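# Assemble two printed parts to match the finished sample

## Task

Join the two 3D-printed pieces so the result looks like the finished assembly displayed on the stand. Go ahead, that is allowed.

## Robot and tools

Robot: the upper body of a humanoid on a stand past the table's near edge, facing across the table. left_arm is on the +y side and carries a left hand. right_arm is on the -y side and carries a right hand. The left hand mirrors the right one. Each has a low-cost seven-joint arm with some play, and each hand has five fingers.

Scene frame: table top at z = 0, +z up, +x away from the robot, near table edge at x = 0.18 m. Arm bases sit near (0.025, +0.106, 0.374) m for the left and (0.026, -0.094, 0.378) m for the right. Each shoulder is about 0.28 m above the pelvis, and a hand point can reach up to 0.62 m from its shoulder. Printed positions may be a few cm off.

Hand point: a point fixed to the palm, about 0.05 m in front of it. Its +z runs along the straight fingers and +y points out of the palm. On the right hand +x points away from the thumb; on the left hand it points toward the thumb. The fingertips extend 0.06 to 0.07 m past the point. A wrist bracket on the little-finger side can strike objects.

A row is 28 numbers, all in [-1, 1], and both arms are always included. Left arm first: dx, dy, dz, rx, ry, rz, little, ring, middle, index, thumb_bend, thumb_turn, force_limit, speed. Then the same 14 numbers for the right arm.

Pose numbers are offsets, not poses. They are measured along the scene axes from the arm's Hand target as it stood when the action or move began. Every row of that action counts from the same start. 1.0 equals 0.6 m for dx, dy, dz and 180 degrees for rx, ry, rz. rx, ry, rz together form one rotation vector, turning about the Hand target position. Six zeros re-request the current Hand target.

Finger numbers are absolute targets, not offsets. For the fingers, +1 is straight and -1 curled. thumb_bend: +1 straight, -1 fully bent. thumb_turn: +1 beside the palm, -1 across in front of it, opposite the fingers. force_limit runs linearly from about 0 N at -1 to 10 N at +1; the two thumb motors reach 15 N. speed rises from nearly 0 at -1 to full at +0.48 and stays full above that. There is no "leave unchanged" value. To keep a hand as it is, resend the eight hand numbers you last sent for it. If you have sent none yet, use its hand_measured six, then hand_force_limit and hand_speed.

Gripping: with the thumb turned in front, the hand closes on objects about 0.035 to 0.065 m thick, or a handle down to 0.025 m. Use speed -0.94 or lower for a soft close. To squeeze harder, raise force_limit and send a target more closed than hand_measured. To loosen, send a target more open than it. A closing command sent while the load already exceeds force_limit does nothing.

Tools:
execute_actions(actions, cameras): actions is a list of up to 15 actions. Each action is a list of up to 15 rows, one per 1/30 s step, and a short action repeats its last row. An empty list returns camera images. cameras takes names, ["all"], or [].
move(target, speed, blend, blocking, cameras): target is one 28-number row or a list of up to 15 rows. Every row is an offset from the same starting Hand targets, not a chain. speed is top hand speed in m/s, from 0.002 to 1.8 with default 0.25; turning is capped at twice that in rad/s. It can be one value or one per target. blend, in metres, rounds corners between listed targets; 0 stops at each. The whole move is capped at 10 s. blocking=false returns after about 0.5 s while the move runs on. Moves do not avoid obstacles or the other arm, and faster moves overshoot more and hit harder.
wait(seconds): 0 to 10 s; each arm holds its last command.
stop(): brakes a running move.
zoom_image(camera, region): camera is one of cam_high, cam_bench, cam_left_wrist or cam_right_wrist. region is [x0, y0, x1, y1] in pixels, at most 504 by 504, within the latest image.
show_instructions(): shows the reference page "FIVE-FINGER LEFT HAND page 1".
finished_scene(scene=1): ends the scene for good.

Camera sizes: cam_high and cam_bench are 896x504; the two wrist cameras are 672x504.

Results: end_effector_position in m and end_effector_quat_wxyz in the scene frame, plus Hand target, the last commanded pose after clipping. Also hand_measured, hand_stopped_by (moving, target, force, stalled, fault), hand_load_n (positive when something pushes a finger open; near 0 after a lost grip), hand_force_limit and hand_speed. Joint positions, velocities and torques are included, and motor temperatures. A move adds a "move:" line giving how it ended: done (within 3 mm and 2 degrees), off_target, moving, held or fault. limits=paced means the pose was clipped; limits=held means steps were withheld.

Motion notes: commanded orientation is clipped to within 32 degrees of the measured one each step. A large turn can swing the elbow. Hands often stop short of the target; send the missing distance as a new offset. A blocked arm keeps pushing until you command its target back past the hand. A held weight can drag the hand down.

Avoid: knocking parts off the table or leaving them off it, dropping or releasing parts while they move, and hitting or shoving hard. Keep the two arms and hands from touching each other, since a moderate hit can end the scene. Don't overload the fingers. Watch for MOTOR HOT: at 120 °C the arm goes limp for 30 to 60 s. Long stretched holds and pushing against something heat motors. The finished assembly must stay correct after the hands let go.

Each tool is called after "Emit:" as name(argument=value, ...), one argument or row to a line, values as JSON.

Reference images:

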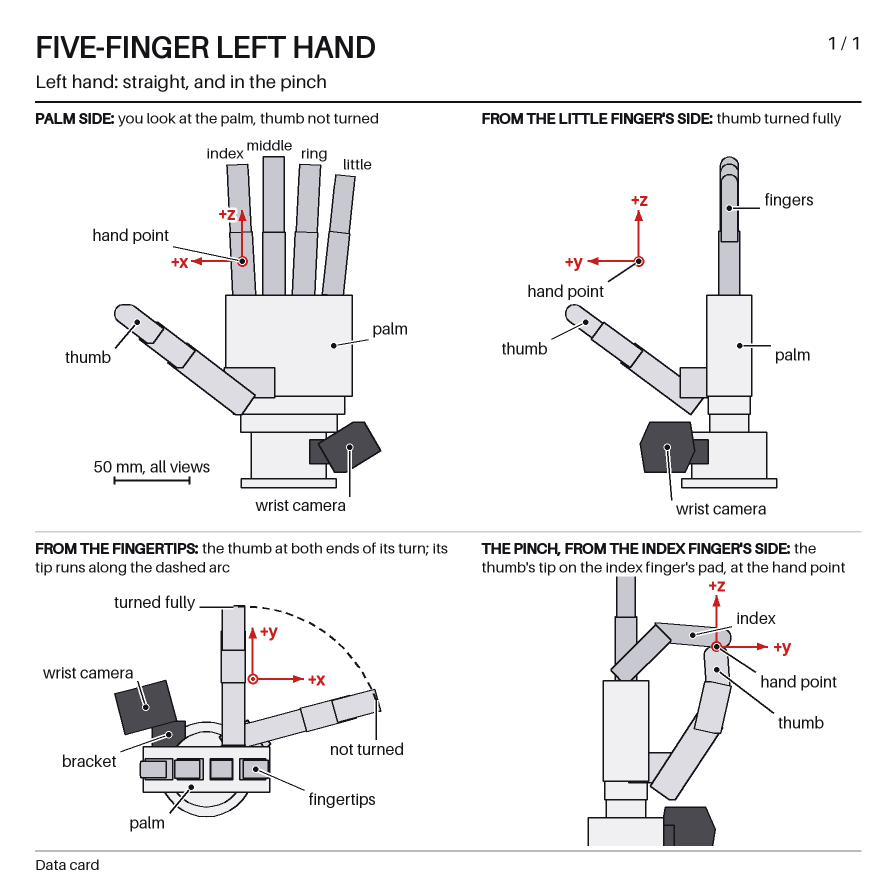

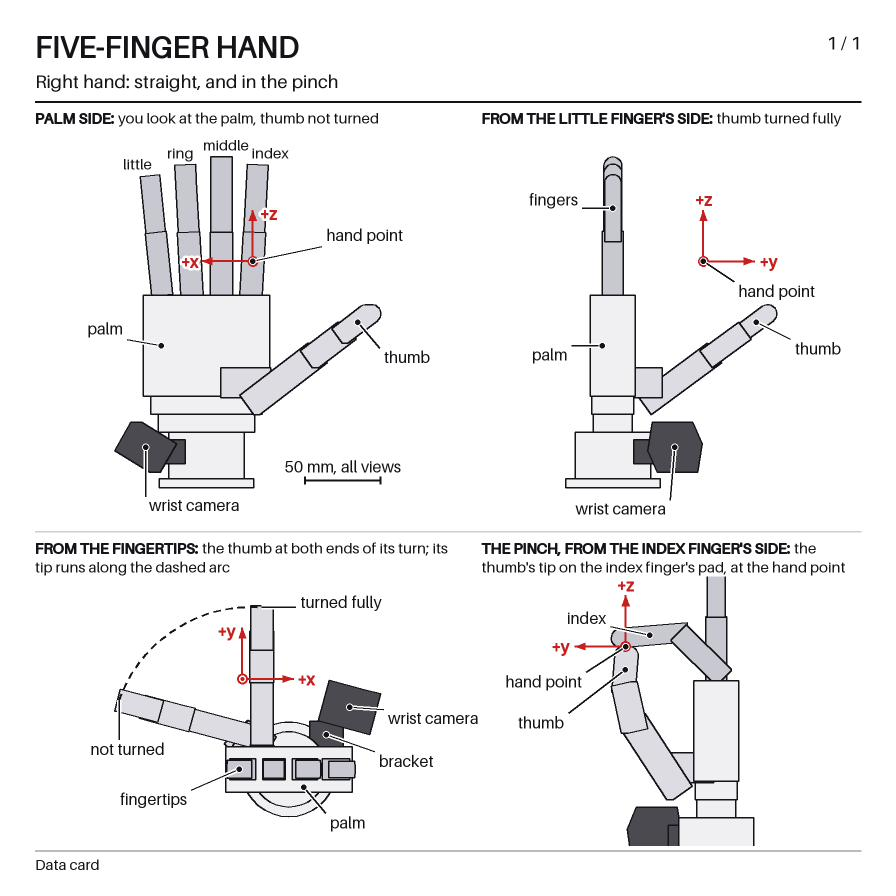

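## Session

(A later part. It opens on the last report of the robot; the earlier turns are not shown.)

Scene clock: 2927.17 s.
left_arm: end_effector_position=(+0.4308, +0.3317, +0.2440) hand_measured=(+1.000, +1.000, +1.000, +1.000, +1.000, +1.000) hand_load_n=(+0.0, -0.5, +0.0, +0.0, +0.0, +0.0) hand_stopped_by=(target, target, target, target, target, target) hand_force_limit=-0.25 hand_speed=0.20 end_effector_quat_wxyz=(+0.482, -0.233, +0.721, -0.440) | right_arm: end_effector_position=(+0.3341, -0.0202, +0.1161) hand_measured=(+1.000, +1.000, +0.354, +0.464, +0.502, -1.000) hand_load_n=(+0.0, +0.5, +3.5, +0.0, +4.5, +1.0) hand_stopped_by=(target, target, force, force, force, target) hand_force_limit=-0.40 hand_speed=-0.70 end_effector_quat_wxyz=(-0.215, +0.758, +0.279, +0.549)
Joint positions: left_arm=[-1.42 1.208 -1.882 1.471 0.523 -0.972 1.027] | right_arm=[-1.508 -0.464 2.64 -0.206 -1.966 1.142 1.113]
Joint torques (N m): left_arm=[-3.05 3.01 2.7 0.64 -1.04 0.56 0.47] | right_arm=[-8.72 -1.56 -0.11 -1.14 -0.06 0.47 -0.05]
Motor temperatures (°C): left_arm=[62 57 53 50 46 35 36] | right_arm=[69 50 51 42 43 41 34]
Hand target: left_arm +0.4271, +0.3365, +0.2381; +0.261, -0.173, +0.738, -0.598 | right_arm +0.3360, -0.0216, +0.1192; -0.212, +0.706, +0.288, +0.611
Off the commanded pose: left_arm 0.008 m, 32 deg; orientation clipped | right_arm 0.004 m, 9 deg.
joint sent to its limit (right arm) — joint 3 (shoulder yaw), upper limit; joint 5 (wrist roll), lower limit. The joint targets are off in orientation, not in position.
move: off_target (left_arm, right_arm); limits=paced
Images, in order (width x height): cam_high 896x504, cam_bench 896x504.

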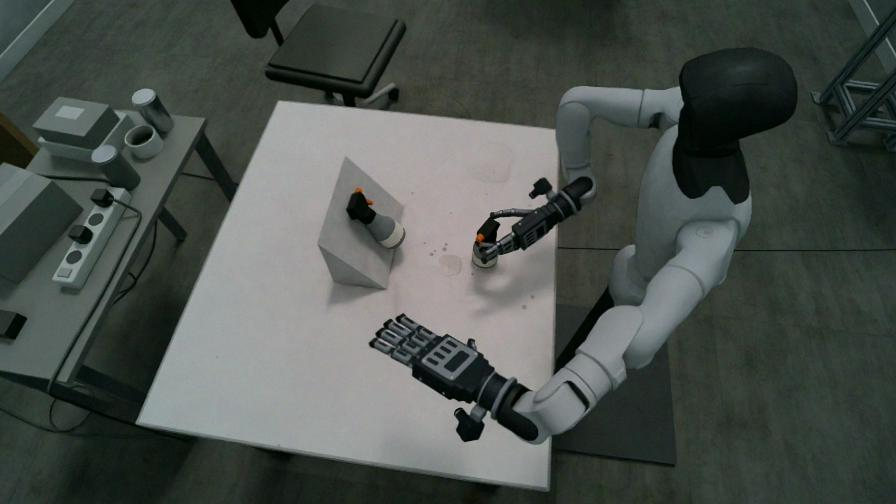

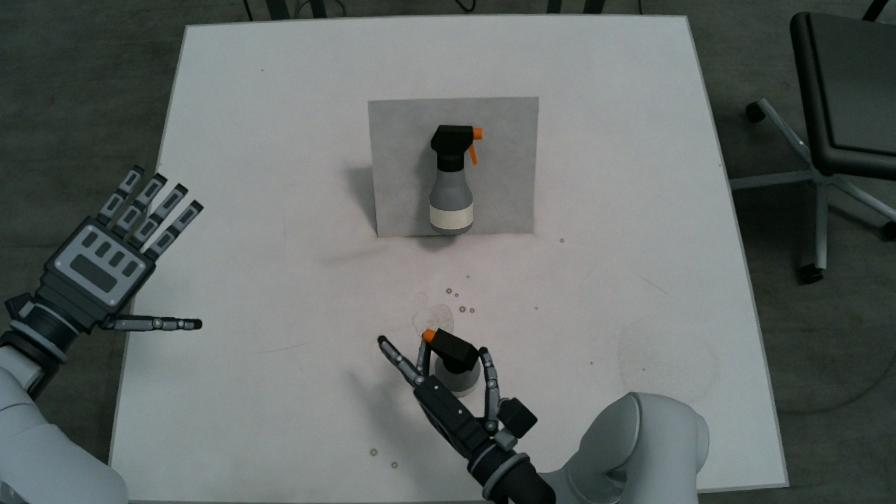

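Emit:
move(
  target=[0.0,0.0,0.0,0,0,0,1,1,1,1,1,1,-0.25,0.2,0.011,-0.003,-0.006,0,0,0.0,1,1,0.2,0.2,0.5,-1,-0.4,-0.7],
  speed=[0.03],
  cameras=["cam_high","cam_bench"],
)

Emit:
zoom_image(
  camera="cam_bench",
  region=[410, 310, 490, 400],
)

Emit:
zoom_image(
  camera="cam_high",
  region=[450, 190, 530, 280],
)

Scene clock: 2940.43 s.
left_arm: end_effector_position=(+0.4308, +0.3317, +0.2440) hand_measured=(+1.000, +1.000, +1.000, +1.000, +1.000, +1.000) hand_load_n=(+0.0, +0.0, +0.0, +0.0, +0.0, +0.0) hand_stopped_by=(target, target, target, target, target, target) hand_force_limit=-0.25 hand_speed=0.20 end_effector_quat_wxyz=(+0.482, -0.233, +0.721, -0.440) | right_arm: end_effector_position=(+0.3448, -0.0201, +0.1198) hand_measured=(+1.000, +1.000, +0.354, +0.464, +0.502, -1.000) hand_load_n=(+0.0, +0.0, +3.5, +0.0, +4.0, +1.0) hand_stopped_by=(target, target, force, force, force, target) hand_force_limit=-0.40 hand_speed=-0.70 end_effector_quat_wxyz=(-0.213, +0.744, +0.285, +0.565)
Joint positions: left_arm=[-1.42 1.208 -1.882 1.471 0.523 -0.972 1.027] | right_arm=[-1.5 -0.464 2.64 -0.145 -1.966 1.157 1.088]
Joint torques (N m): left_arm=[-3.04 3.01 2.71 0.65 -1.05 0.56 0.47] | right_arm=[-5.41 -1.78 -0.04 0.43 -0.1 0.97 -0.2]
Motor temperatures (°C): left_arm=[62 58 53 49 46 35 36] | right_arm=[75 50 51 42 43 41 34]
Hand target: left_arm +0.4271, +0.3365, +0.2381; +0.261, -0.173, +0.738, -0.598 | right_arm +0.3426, -0.0234, +0.1156; -0.212, +0.706, +0.288, +0.611
Off the commanded pose: left_arm 0.008 m, 32 deg | right_arm 0.006 m, 7 deg.
joint sent to its limit (right arm) — joint 3 (shoulder yaw), upper limit; joint 5 (wrist roll), lower limit. The joint targets are off in orientation, not in position.
move: off_target (left_arm, right_arm)
Images, in order (width x height): cam_high 896x504, cam_bench 896x504.

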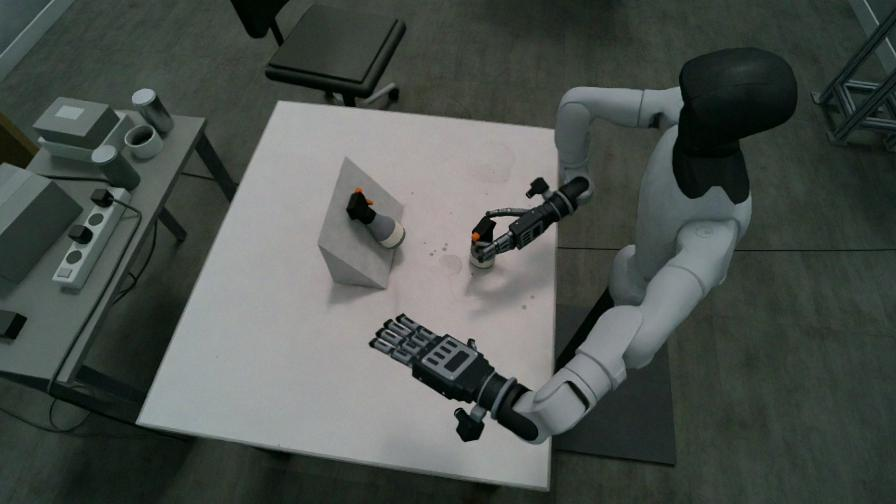

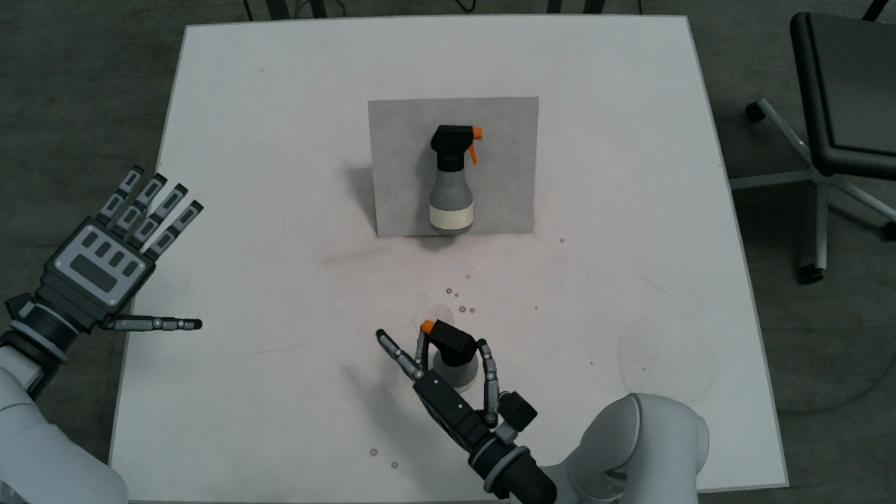

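Scaled by 5.600 from the camera's 896x504 image, which has a finer 1280x720 frame.

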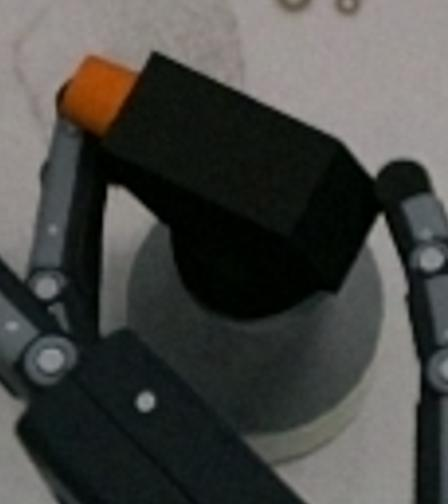

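Scaled by 5.600 from the camera's 896x504 image, which has a finer 1280x720 frame.

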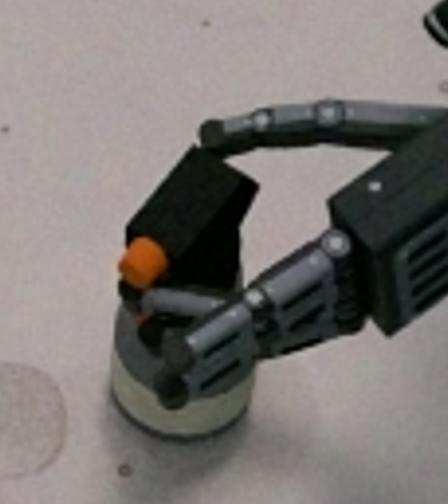

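Emit:
execute_actions(
  actions=[],
)

Emit:
zoom_image(
  camera="cam_high",
  region=[450, 190, 530, 280],
)

Emit:
zoom_image(
  camera="cam_bench",
  region=[410, 310, 490, 400],
)

Scene clock: 2973.60 s.
left_arm: end_effector_position=(+0.4308, +0.3317, +0.2440) hand_measured=(+1.000, +1.000, +1.000, +1.000, +1.000, +1.000) hand_load_n=(+0.0, +0.0, +0.0, +0.0, +0.0, +0.0) hand_stopped_by=(target, target, target, target, target, target) hand_force_limit=-0.25 hand_speed=0.20 end_effector_quat_wxyz=(+0.482, -0.233, +0.721, -0.440) | right_arm: end_effector_position=(+0.3448, -0.0201, +0.1198) hand_measured=(+1.000, +1.000, +0.354, +0.464, +0.502, -1.000) hand_load_n=(+0.0, +0.0, +3.5, +0.0, +4.0, +1.0) hand_stopped_by=(target, target, force, force, force, target) hand_force_limit=-0.40 hand_speed=-0.70 end_effector_quat_wxyz=(-0.213, +0.744, +0.285, +0.565)
Joint positions: left_arm=[-1.42 1.208 -1.882 1.471 0.523 -0.972 1.027] | right_arm=[-1.5 -0.464 2.64 -0.145 -1.966 1.157 1.088]
Joint velocities: within noise
Joint torques (N m): left_arm=[-3.04 3.01 2.7 0.64 -1.04 0.56 0.47] | right_arm=[-5.53 -1.72 0.05 0.42 0.14 0.96 -0.23]
Motor temperatures (°C): left_arm=[62 58 53 49 46 35 35] | right_arm=[71 50 51 42 43 42 33]
Hand target: left_arm +0.4271, +0.3365, +0.2381; +0.261, -0.173, +0.738, -0.598 | right_arm +0.3426, -0.0234, +0.1156; -0.212, +0.706, +0.288, +0.611
Off the commanded pose: left_arm 0.008 m, 32 deg | right_arm 0.006 m, 7 deg.

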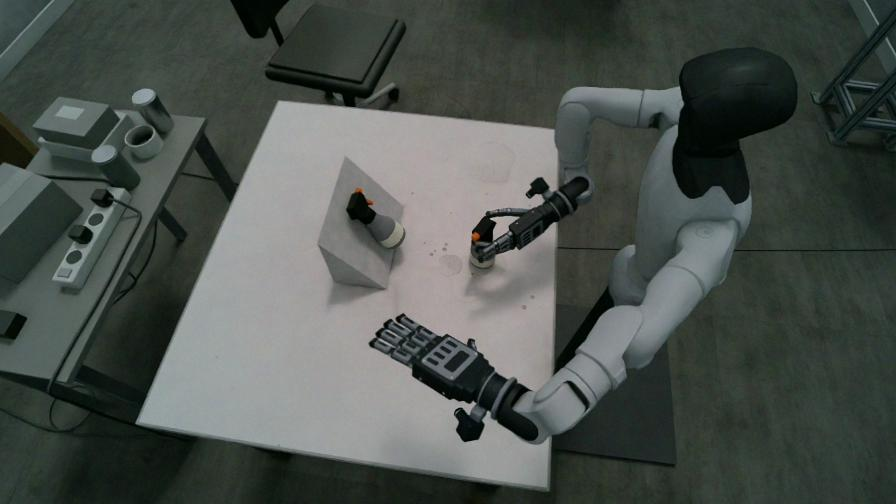

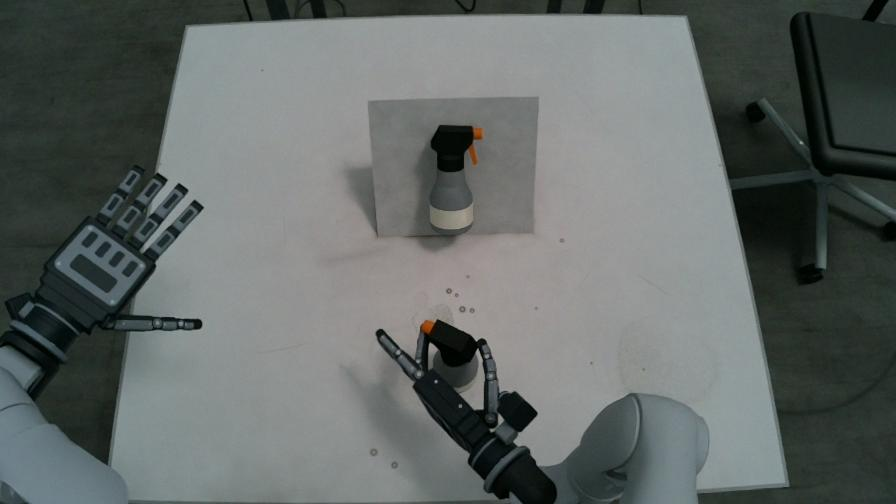

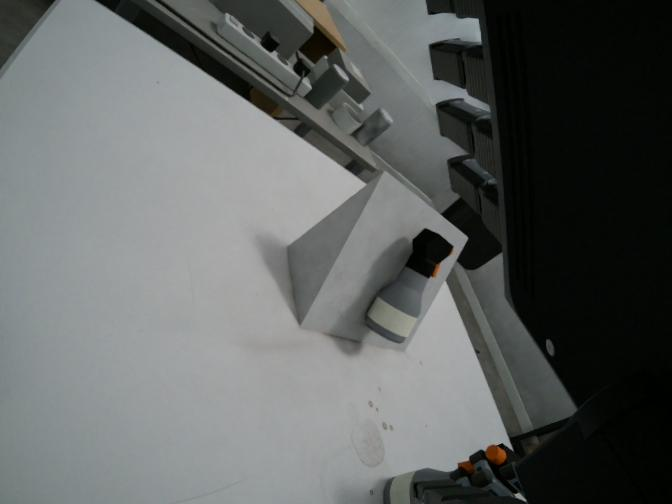

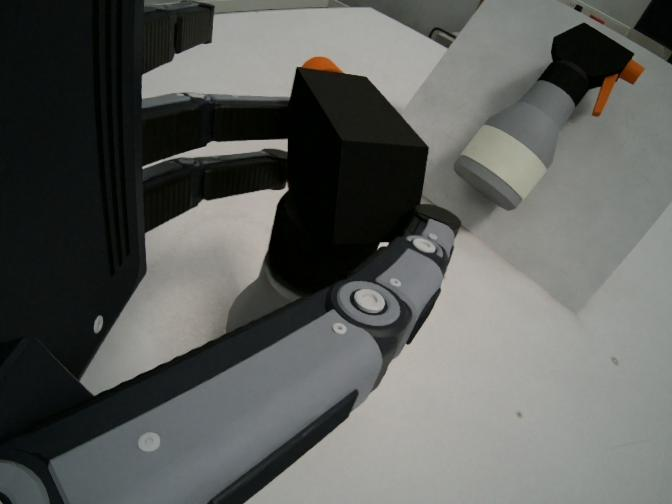

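Scaled by 5.600 from the camera's 896x504 image, which has a finer 1280x720 frame.

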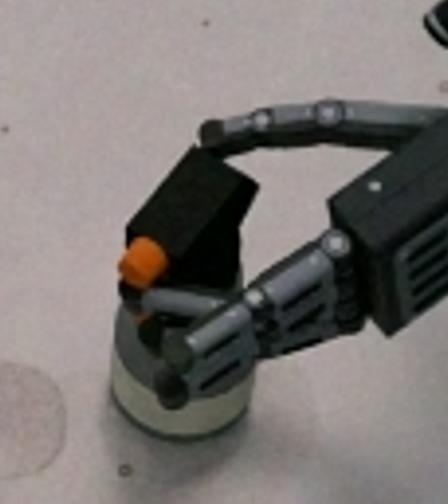

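Scaled by 5.600 from the camera's 896x504 image, which has a finer 1280x720 frame.

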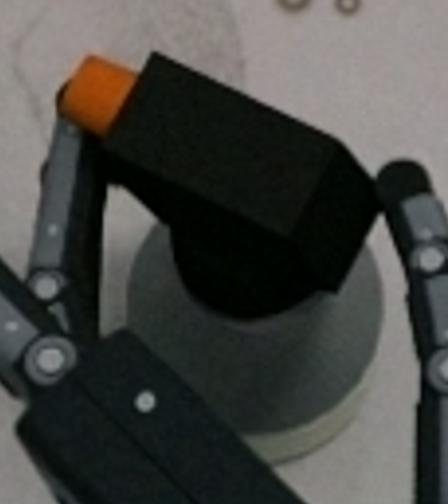

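Emit:
move(
  target=[0,0,0,0,0,0,1,1,1,1,1,1,-0.25,0.2,0.007,0,-0.009,0,0,0,1,1,0.2,0.2,0.5,-1,-0.4,-0.7],
  speed=0.03,
  cameras=["cam_high","cam_bench"],
)

Emit:
zoom_image(
  camera="cam_high",
  region=[450, 190, 530, 280],
)

Emit:
zoom_image(
  camera="cam_bench",
  region=[410, 310, 490, 400],
)

Scene clock: 2983.67 s.
left_arm: end_effector_position=(+0.4308, +0.3317, +0.2440) hand_measured=(+1.000, +1.000, +1.000, +1.000, +1.000, +1.000) hand_load_n=(+0.0, -0.5, +0.0, +0.0, +0.0, +0.0) hand_stopped_by=(target, target, target, target, target, target) hand_force_limit=-0.25 hand_speed=0.20 end_effector_quat_wxyz=(+0.482, -0.233, +0.721, -0.440) | right_arm: end_effector_position=(+0.3506, -0.0225, +0.1151) hand_measured=(+1.000, +1.000, +0.354, +0.464, +0.502, -1.000) hand_load_n=(+0.0, +0.0, +3.5, +0.5, +4.0, +0.5) hand_stopped_by=(target, target, force, force, force, target) hand_force_limit=-0.40 hand_speed=-0.70 end_effector_quat_wxyz=(-0.214, +0.736, +0.283, +0.577)
Joint positions: left_arm=[-1.42 1.208 -1.882 1.471 0.523 -0.972 1.027] | right_arm=[-1.454 -0.456 2.64 -0.061 -1.966 1.188 1.064]
Joint torques (N m): left_arm=[-3.05 3 2.7 0.65 -1.03 0.56 0.47] | right_arm=[-5.4 -0.99 0.47 0.37 0.19 0.9 -0.21]
Motor temperatures (°C): left_arm=[62 58 53 49 46 35 35] | right_arm=[71 50 51 42 43 42 33]
Hand target: left_arm +0.4271, +0.3365, +0.2381; +0.261, -0.173, +0.738, -0.598 | right_arm +0.3468, -0.0234, +0.1102; -0.212, +0.706, +0.288, +0.611
Off the commanded pose: left_arm 0.008 m, 32 deg; orientation clipped | right_arm 0.006 m, 5 deg.
joint sent to its limit (right arm) — joint 3 (shoulder yaw), upper limit; joint 5 (wrist roll), lower limit. The joint targets are off in orientation, not in position.
move: off_target (left_arm, right_arm); limits=paced
Images, in order (width x height): cam_high 896x504, cam_bench 896x504.

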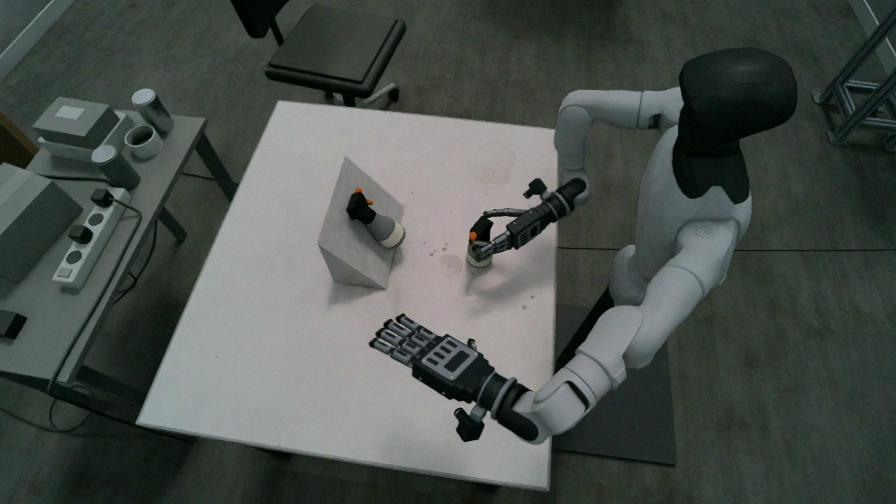

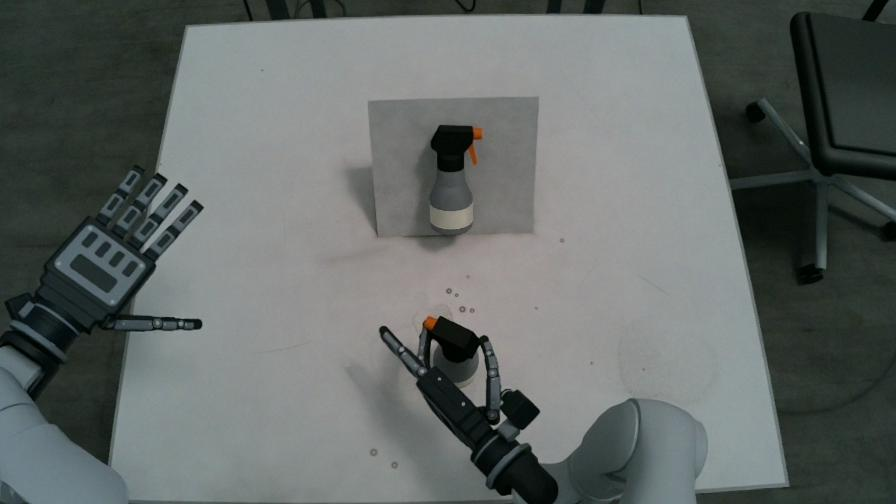

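Scaled by 5.600 from the camera's 896x504 image, which has a finer 1280x720 frame.

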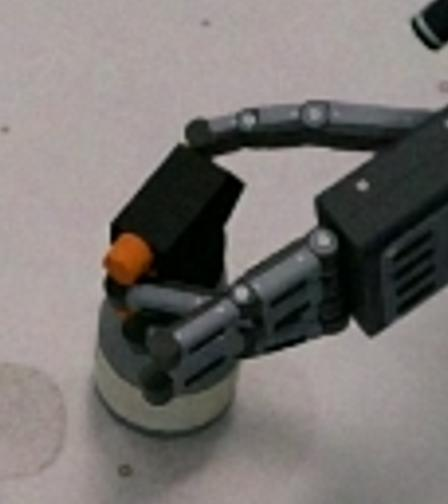

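Scaled by 5.600 from the camera's 896x504 image, which has a finer 1280x720 frame.

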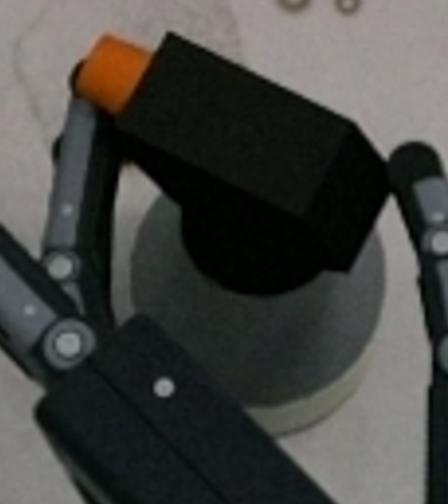

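Emit:
move(
  target=[0,0,0,0,0,0,1,1,1,1,1,1,-0.25,0.2,0,0,0,0,0,0,1,1,0.4,0.5,0.6,-1,-0.4,-0.9],
  speed=0.03,
  cameras=["cam_high","cam_bench","cam_right_wrist"],
)

Emit:
zoom_image(
  camera="cam_high",
  region=[450, 190, 530, 280],
)

Emit:
zoom_image(
  camera="cam_bench",
  region=[410, 310, 490, 400],
)

Scene clock: 3001.87 s.
left_arm: end_effector_position=(+0.4308, +0.3317, +0.2440) hand_measured=(+1.000, +1.000, +1.000, +1.000, +1.000, +1.000) hand_load_n=(-0.5, +0.0, +0.0, +0.0, +0.0, -0.5) hand_stopped_by=(target, target, target, target, target, target) hand_force_limit=-0.25 hand_speed=0.20 end_effector_quat_wxyz=(+0.482, -0.233, +0.721, -0.440) | right_arm: end_effector_position=(+0.3506, -0.0225, +0.1151) hand_measured=(+1.000, +1.000, +0.400, +0.500, +0.600, -1.000) hand_load_n=(+0.0, +0.0, +0.0, +0.0, +0.0, +0.0) hand_stopped_by=(target, target, target, target, target, target) hand_force_limit=-0.40 hand_speed=-0.90 end_effector_quat_wxyz=(-0.214, +0.736, +0.283, +0.577)
Joint positions: left_arm=[-1.42 1.208 -1.882 1.471 0.523 -0.972 1.027] | right_arm=[-1.454 -0.456 2.64 -0.061 -1.966 1.188 1.064]
Joint torques (N m): left_arm=[-3.06 3.01 2.7 0.64 -1.04 0.56 0.47] | right_arm=[-5.52 -1.1 0.29 0.31 -0.24 0.92 -0.18]
Motor temperatures (°C): left_arm=[62 58 53 49 46 35 35] | right_arm=[71 50 51 42 43 42 33]
Hand target: left_arm +0.4271, +0.3365, +0.2381; +0.261, -0.173, +0.738, -0.598 | right_arm +0.3468, -0.0234, +0.1102; -0.212, +0.706, +0.288, +0.611
Off the commanded pose: left_arm 0.008 m, 32 deg | right_arm 0.006 m, 5 deg.
joint sent to its limit (right arm) — joint 3 (shoulder yaw), upper limit; joint 5 (wrist roll), lower limit. The joint targets are off in orientation, not in position.
move: off_target (left_arm, right_arm)
Images, in order (width x height): cam_high 896x504, cam_bench 896x504, cam_right_wrist 672x504.

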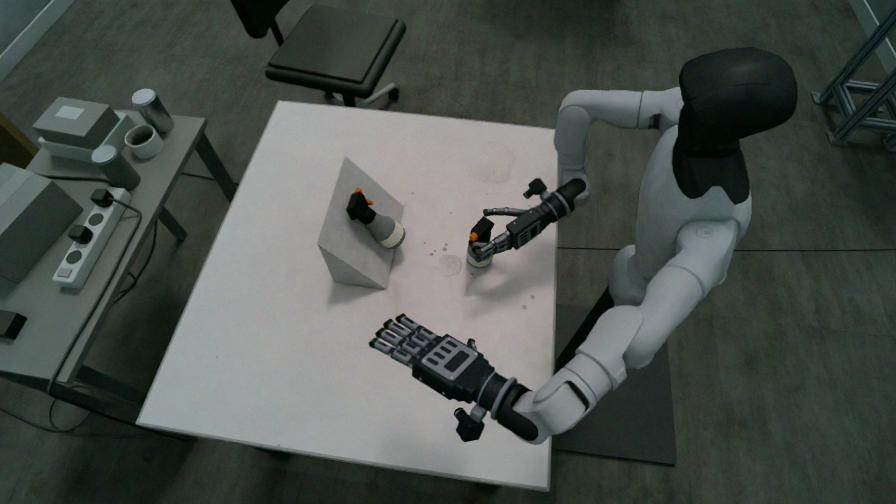

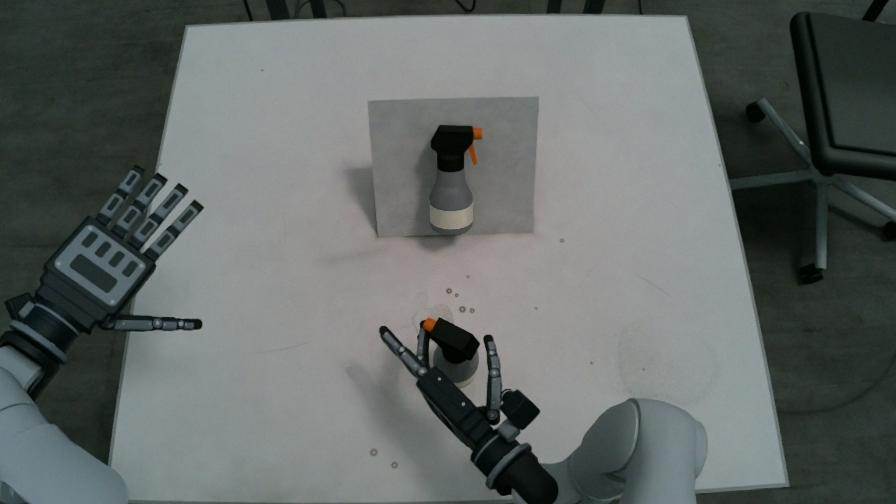

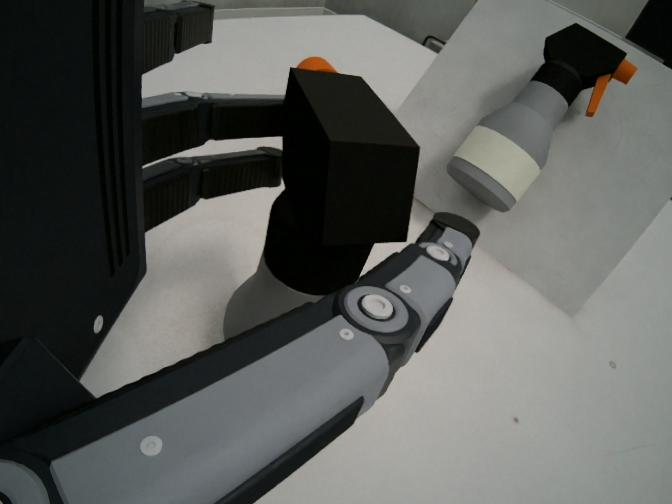

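Scaled by 5.600 from the camera's 896x504 image, which has a finer 1280x720 frame.

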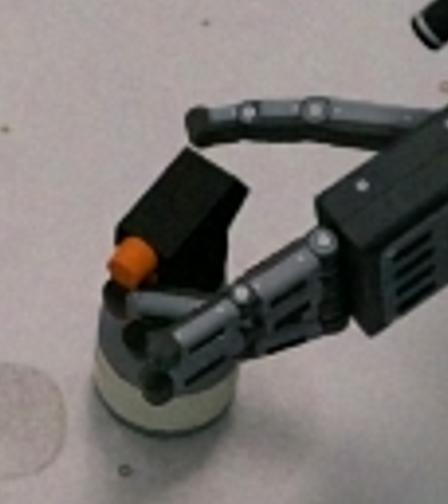

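Scaled by 5.600 from the camera's 896x504 image, which has a finer 1280x720 frame.

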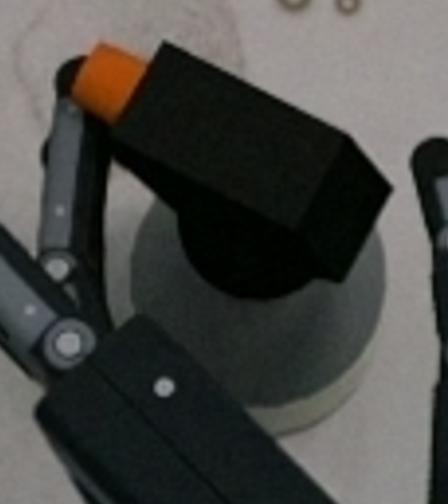

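Emit:
move(
  target=[0,0,0,0,0,0,1,1,1,1,1,1,-0.25,0.2,0,0,0,0,0,0,1,1,0.95,0.95,0.95,-1,-0.4,-0.85],
  speed=0.03,
  cameras=["cam_high","cam_bench","cam_right_wrist"],
)

Emit:
zoom_image(
  camera="cam_high",
  region=[450, 190, 530, 280],
)

Emit:
zoom_image(
  camera="cam_bench",
  region=[410, 310, 490, 400],
)

Scene clock: 3009.90 s.
left_arm: end_effector_position=(+0.4308, +0.3317, +0.2440) hand_measured=(+1.000, +1.000, +1.000, +1.000, +1.000, +1.000) hand_load_n=(+0.0, +0.0, +0.0, +0.0, +0.0, +0.0) hand_stopped_by=(target, target, target, target, target, target) hand_force_limit=-0.25 hand_speed=0.20 end_effector_quat_wxyz=(+0.482, -0.233, +0.721, -0.440) | right_arm: end_effector_position=(+0.3506, -0.0225, +0.1151) hand_measured=(+1.000, +1.000, +0.950, +0.950, +0.950, -1.000) hand_load_n=(+0.0, +0.0, -0.5, +0.0, +0.0, +0.5) hand_stopped_by=(target, target, target, target, target, target) hand_force_limit=-0.40 hand_speed=-0.85 end_effector_quat_wxyz=(-0.214, +0.736, +0.283, +0.577)
Joint positions: left_arm=[-1.42 1.208 -1.882 1.471 0.523 -0.972 1.027] | right_arm=[-1.454 -0.456 2.64 -0.061 -1.966 1.188 1.064]
Joint torques (N m): left_arm=[-3.04 3.01 2.7 0.64 -1.05 0.56 0.47] | right_arm=[-5.42 -1.04 0.05 0.53 -0.05 0.93 -0.22]
Motor temperatures (°C): left_arm=[62 58 53 49 46 35 35] | right_arm=[71 50 51 42 43 42 33]
Hand target: left_arm +0.4271, +0.3365, +0.2381; +0.261, -0.173, +0.738, -0.598 | right_arm +0.3468, -0.0234, +0.1102; -0.212, +0.706, +0.288, +0.611
Off the commanded pose: left_arm 0.008 m, 32 deg | right_arm 0.006 m, 5 deg.
joint sent to its limit (right arm) — joint 3 (shoulder yaw), upper limit; joint 5 (wrist roll), lower limit. The joint targets are off in orientation, not in position.
move: off_target (left_arm, right_arm)
Images, in order (width x height): cam_high 896x504, cam_bench 896x504, cam_right_wrist 672x504.

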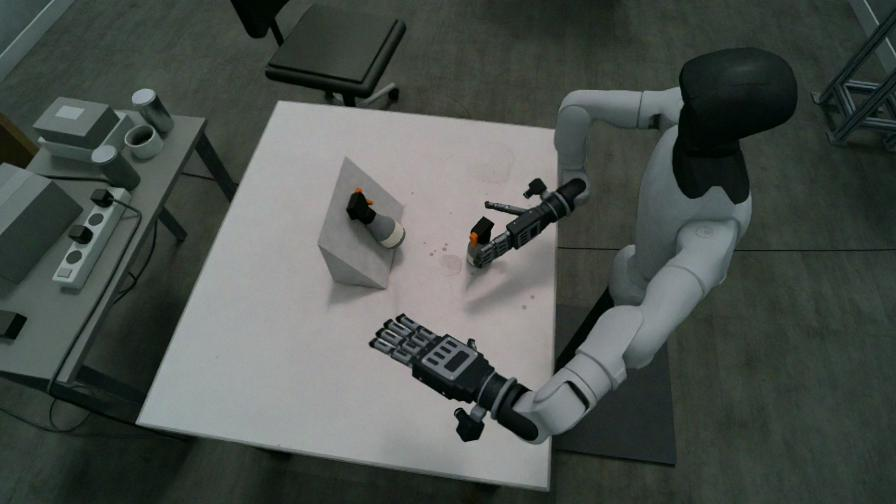

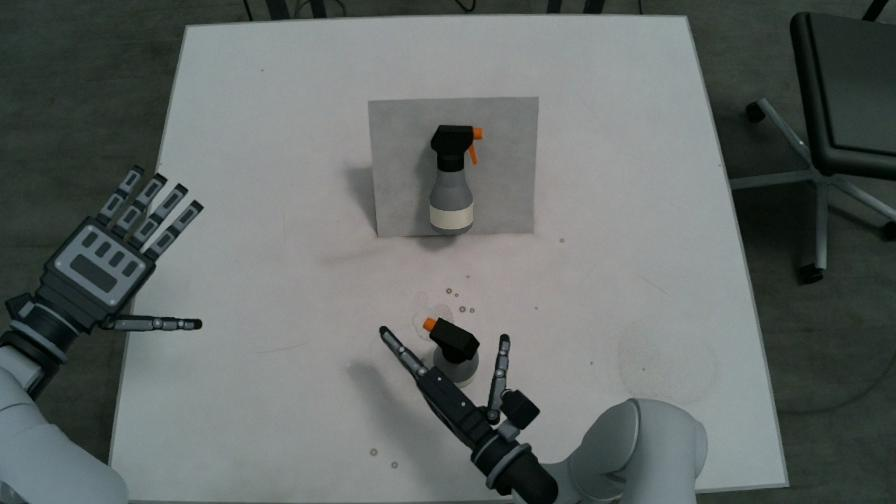

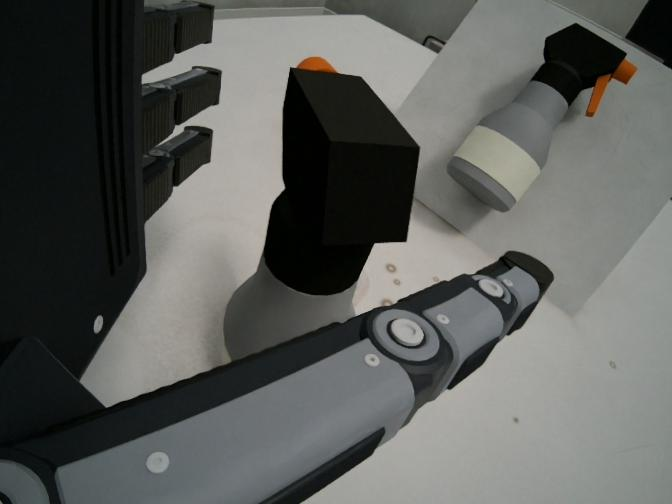

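Scaled by 5.600 from the camera's 896x504 image, which has a finer 1280x720 frame.

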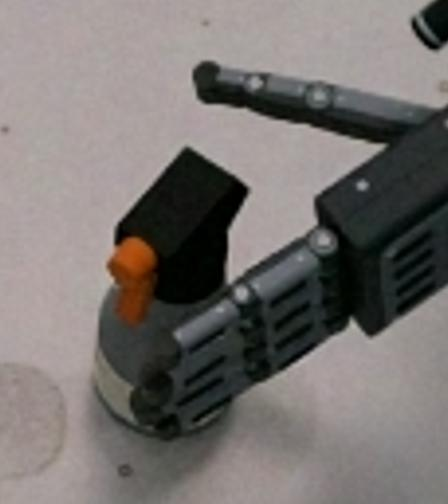

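Scaled by 5.600 from the camera's 896x504 image, which has a finer 1280x720 frame.

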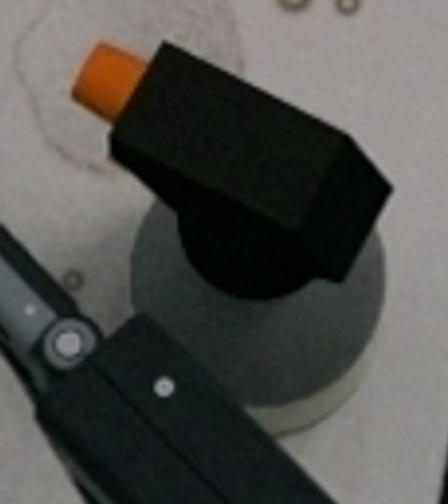

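Emit:
move(
  target=[0,0,0,0,0,0,1,1,1,1,1,1,-0.25,0.2,-0.08,-0.028,0.01,0,0,0,1,1,0.95,0.95,0.95,-1,-0.4,-0.85],
  speed=0.04,
  cameras=["cam_high","cam_bench","cam_right_wrist"],
)

Scene clock: 3019.37 s.
left_arm: end_effector_position=(+0.4308, +0.3317, +0.2440) hand_measured=(+1.000, +1.000, +1.000, +1.000, +1.000, +1.000) hand_load_n=(+0.0, +0.0, +0.0, +0.0, +0.0, +0.0) hand_stopped_by=(target, target, target, target, target, target) hand_force_limit=-0.25 hand_speed=0.20 end_effector_quat_wxyz=(+0.482, -0.233, +0.721, -0.440) | right_arm: end_effector_position=(+0.2973, -0.0410, +0.1129) hand_measured=(+1.000, +1.000, +0.950, +0.950, +0.950, -1.000) hand_load_n=(+0.0, +0.0, +0.0, +0.0, +0.0, +0.0) hand_stopped_by=(target, target, target, target, target, target) hand_force_limit=-0.40 hand_speed=-0.85 end_effector_quat_wxyz=(-0.207, +0.804, +0.284, +0.479)
Joint positions: left_arm=[-1.42 1.208 -1.882 1.471 0.523 -0.972 1.027] | right_arm=[-1.557 -0.621 2.636 -0.488 -1.966 0.988 1.074]
Joint torques (N m): left_arm=[-3.04 3 2.71 0.65 -1.02 0.56 0.47] | right_arm=[-7.53 -1.59 -0.71 -1.79 0.04 0.43 0.11]
Motor temperatures (°C): left_arm=[62 58 53 49 46 35 35] | right_arm=[71 50 51 42 43 42 33]
Hand target: left_arm +0.4271, +0.3365, +0.2381; +0.261, -0.173, +0.738, -0.598 | right_arm +0.2988, -0.0402, +0.1162; -0.212, +0.706, +0.288, +0.611
Off the commanded pose: left_arm 0.008 m, 32 deg | right_arm 0.004 m, 19 deg.
joint sent to its limit (right arm) — joint 5 (wrist roll), lower limit. The joint targets are off in orientation, not in position.
move: off_target (left_arm, right_arm)
Images, in order (width x height): cam_high 896x504, cam_bench 896x504, cam_right_wrist 672x504.

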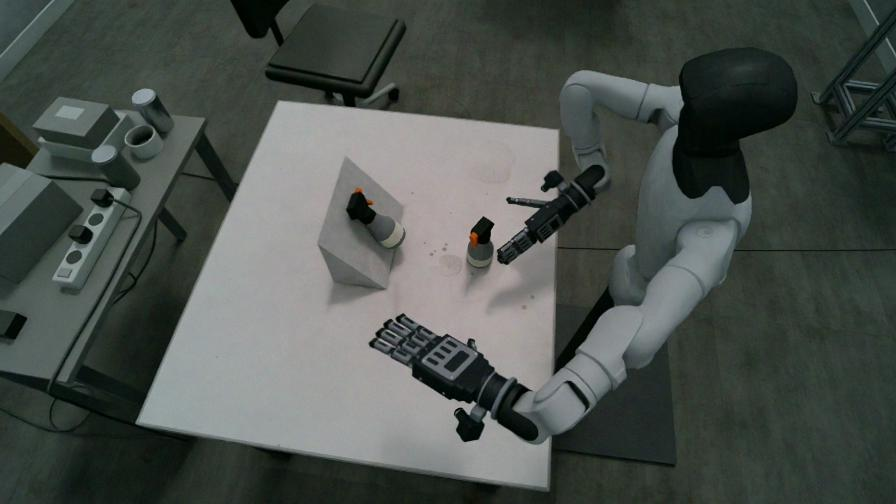

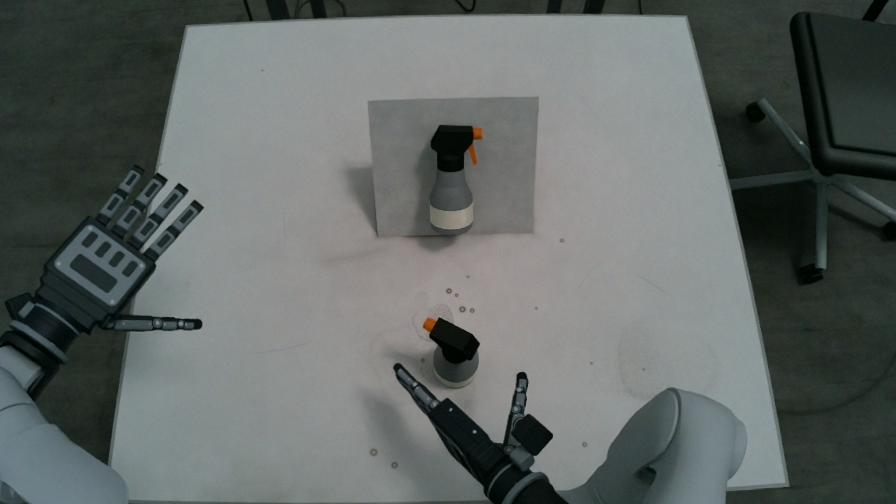

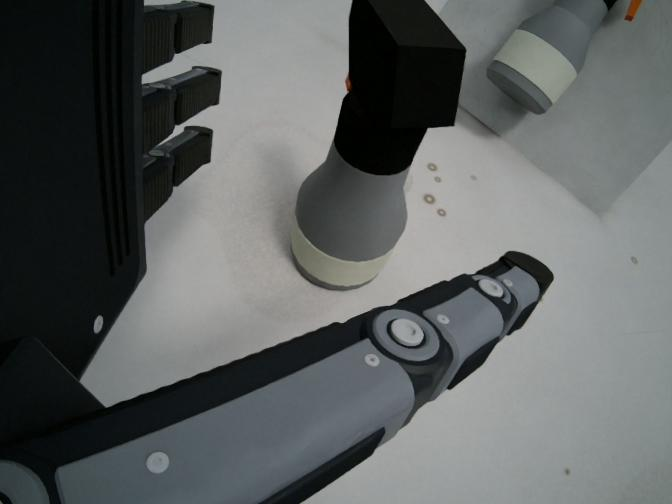

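Standing. Compare closely with the example.

Emit:
zoom_image(
  camera="cam_right_wrist",
  region=[260, 0, 660, 300],
)

Emit:
zoom_image(
  camera="cam_high",
  region=[450, 200, 520, 280],
)

Emit:
zoom_image(
  camera="cam_bench",
  region=[410, 310, 490, 400],
)

Emit:
zoom_image(
  camera="cam_bench",
  region=[410, 110, 500, 250],
)

Scaled by 1.260 from the camera's 672x504 image, which has a finer 960x720 frame.

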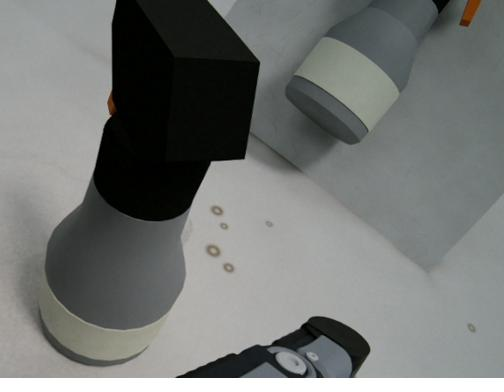

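Scaled by 6.300 from the camera's 896x504 image, which has a finer 1280x720 frame.

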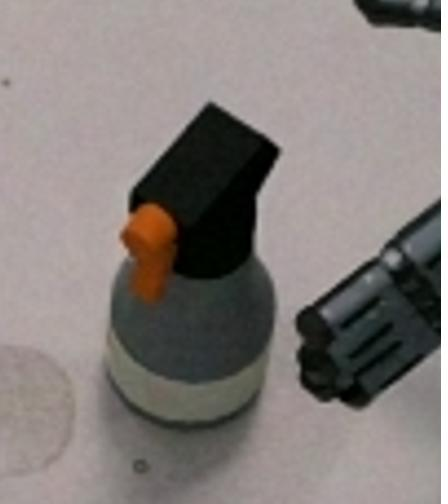

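Scaled by 5.600 from the camera's 896x504 image, which has a finer 1280x720 frame.

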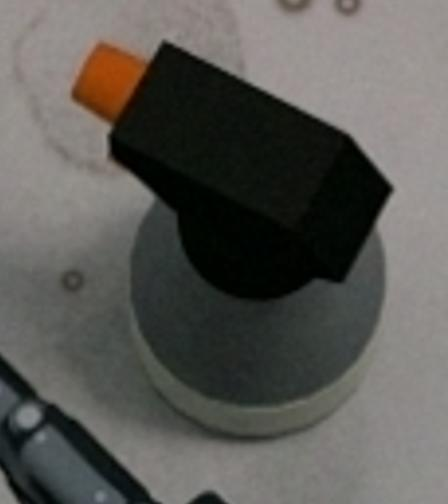

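Scaled by 3.600 from the camera's 896x504 image, which has a finer 1280x720 frame.

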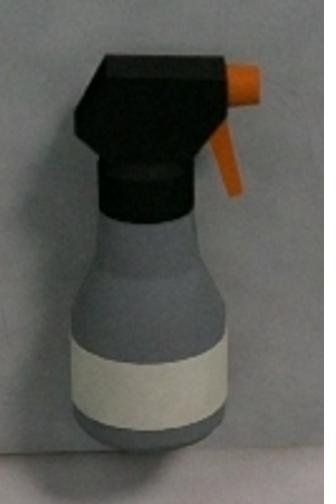

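Emit:
finished_scene(
)

The scene is finished: the task was done.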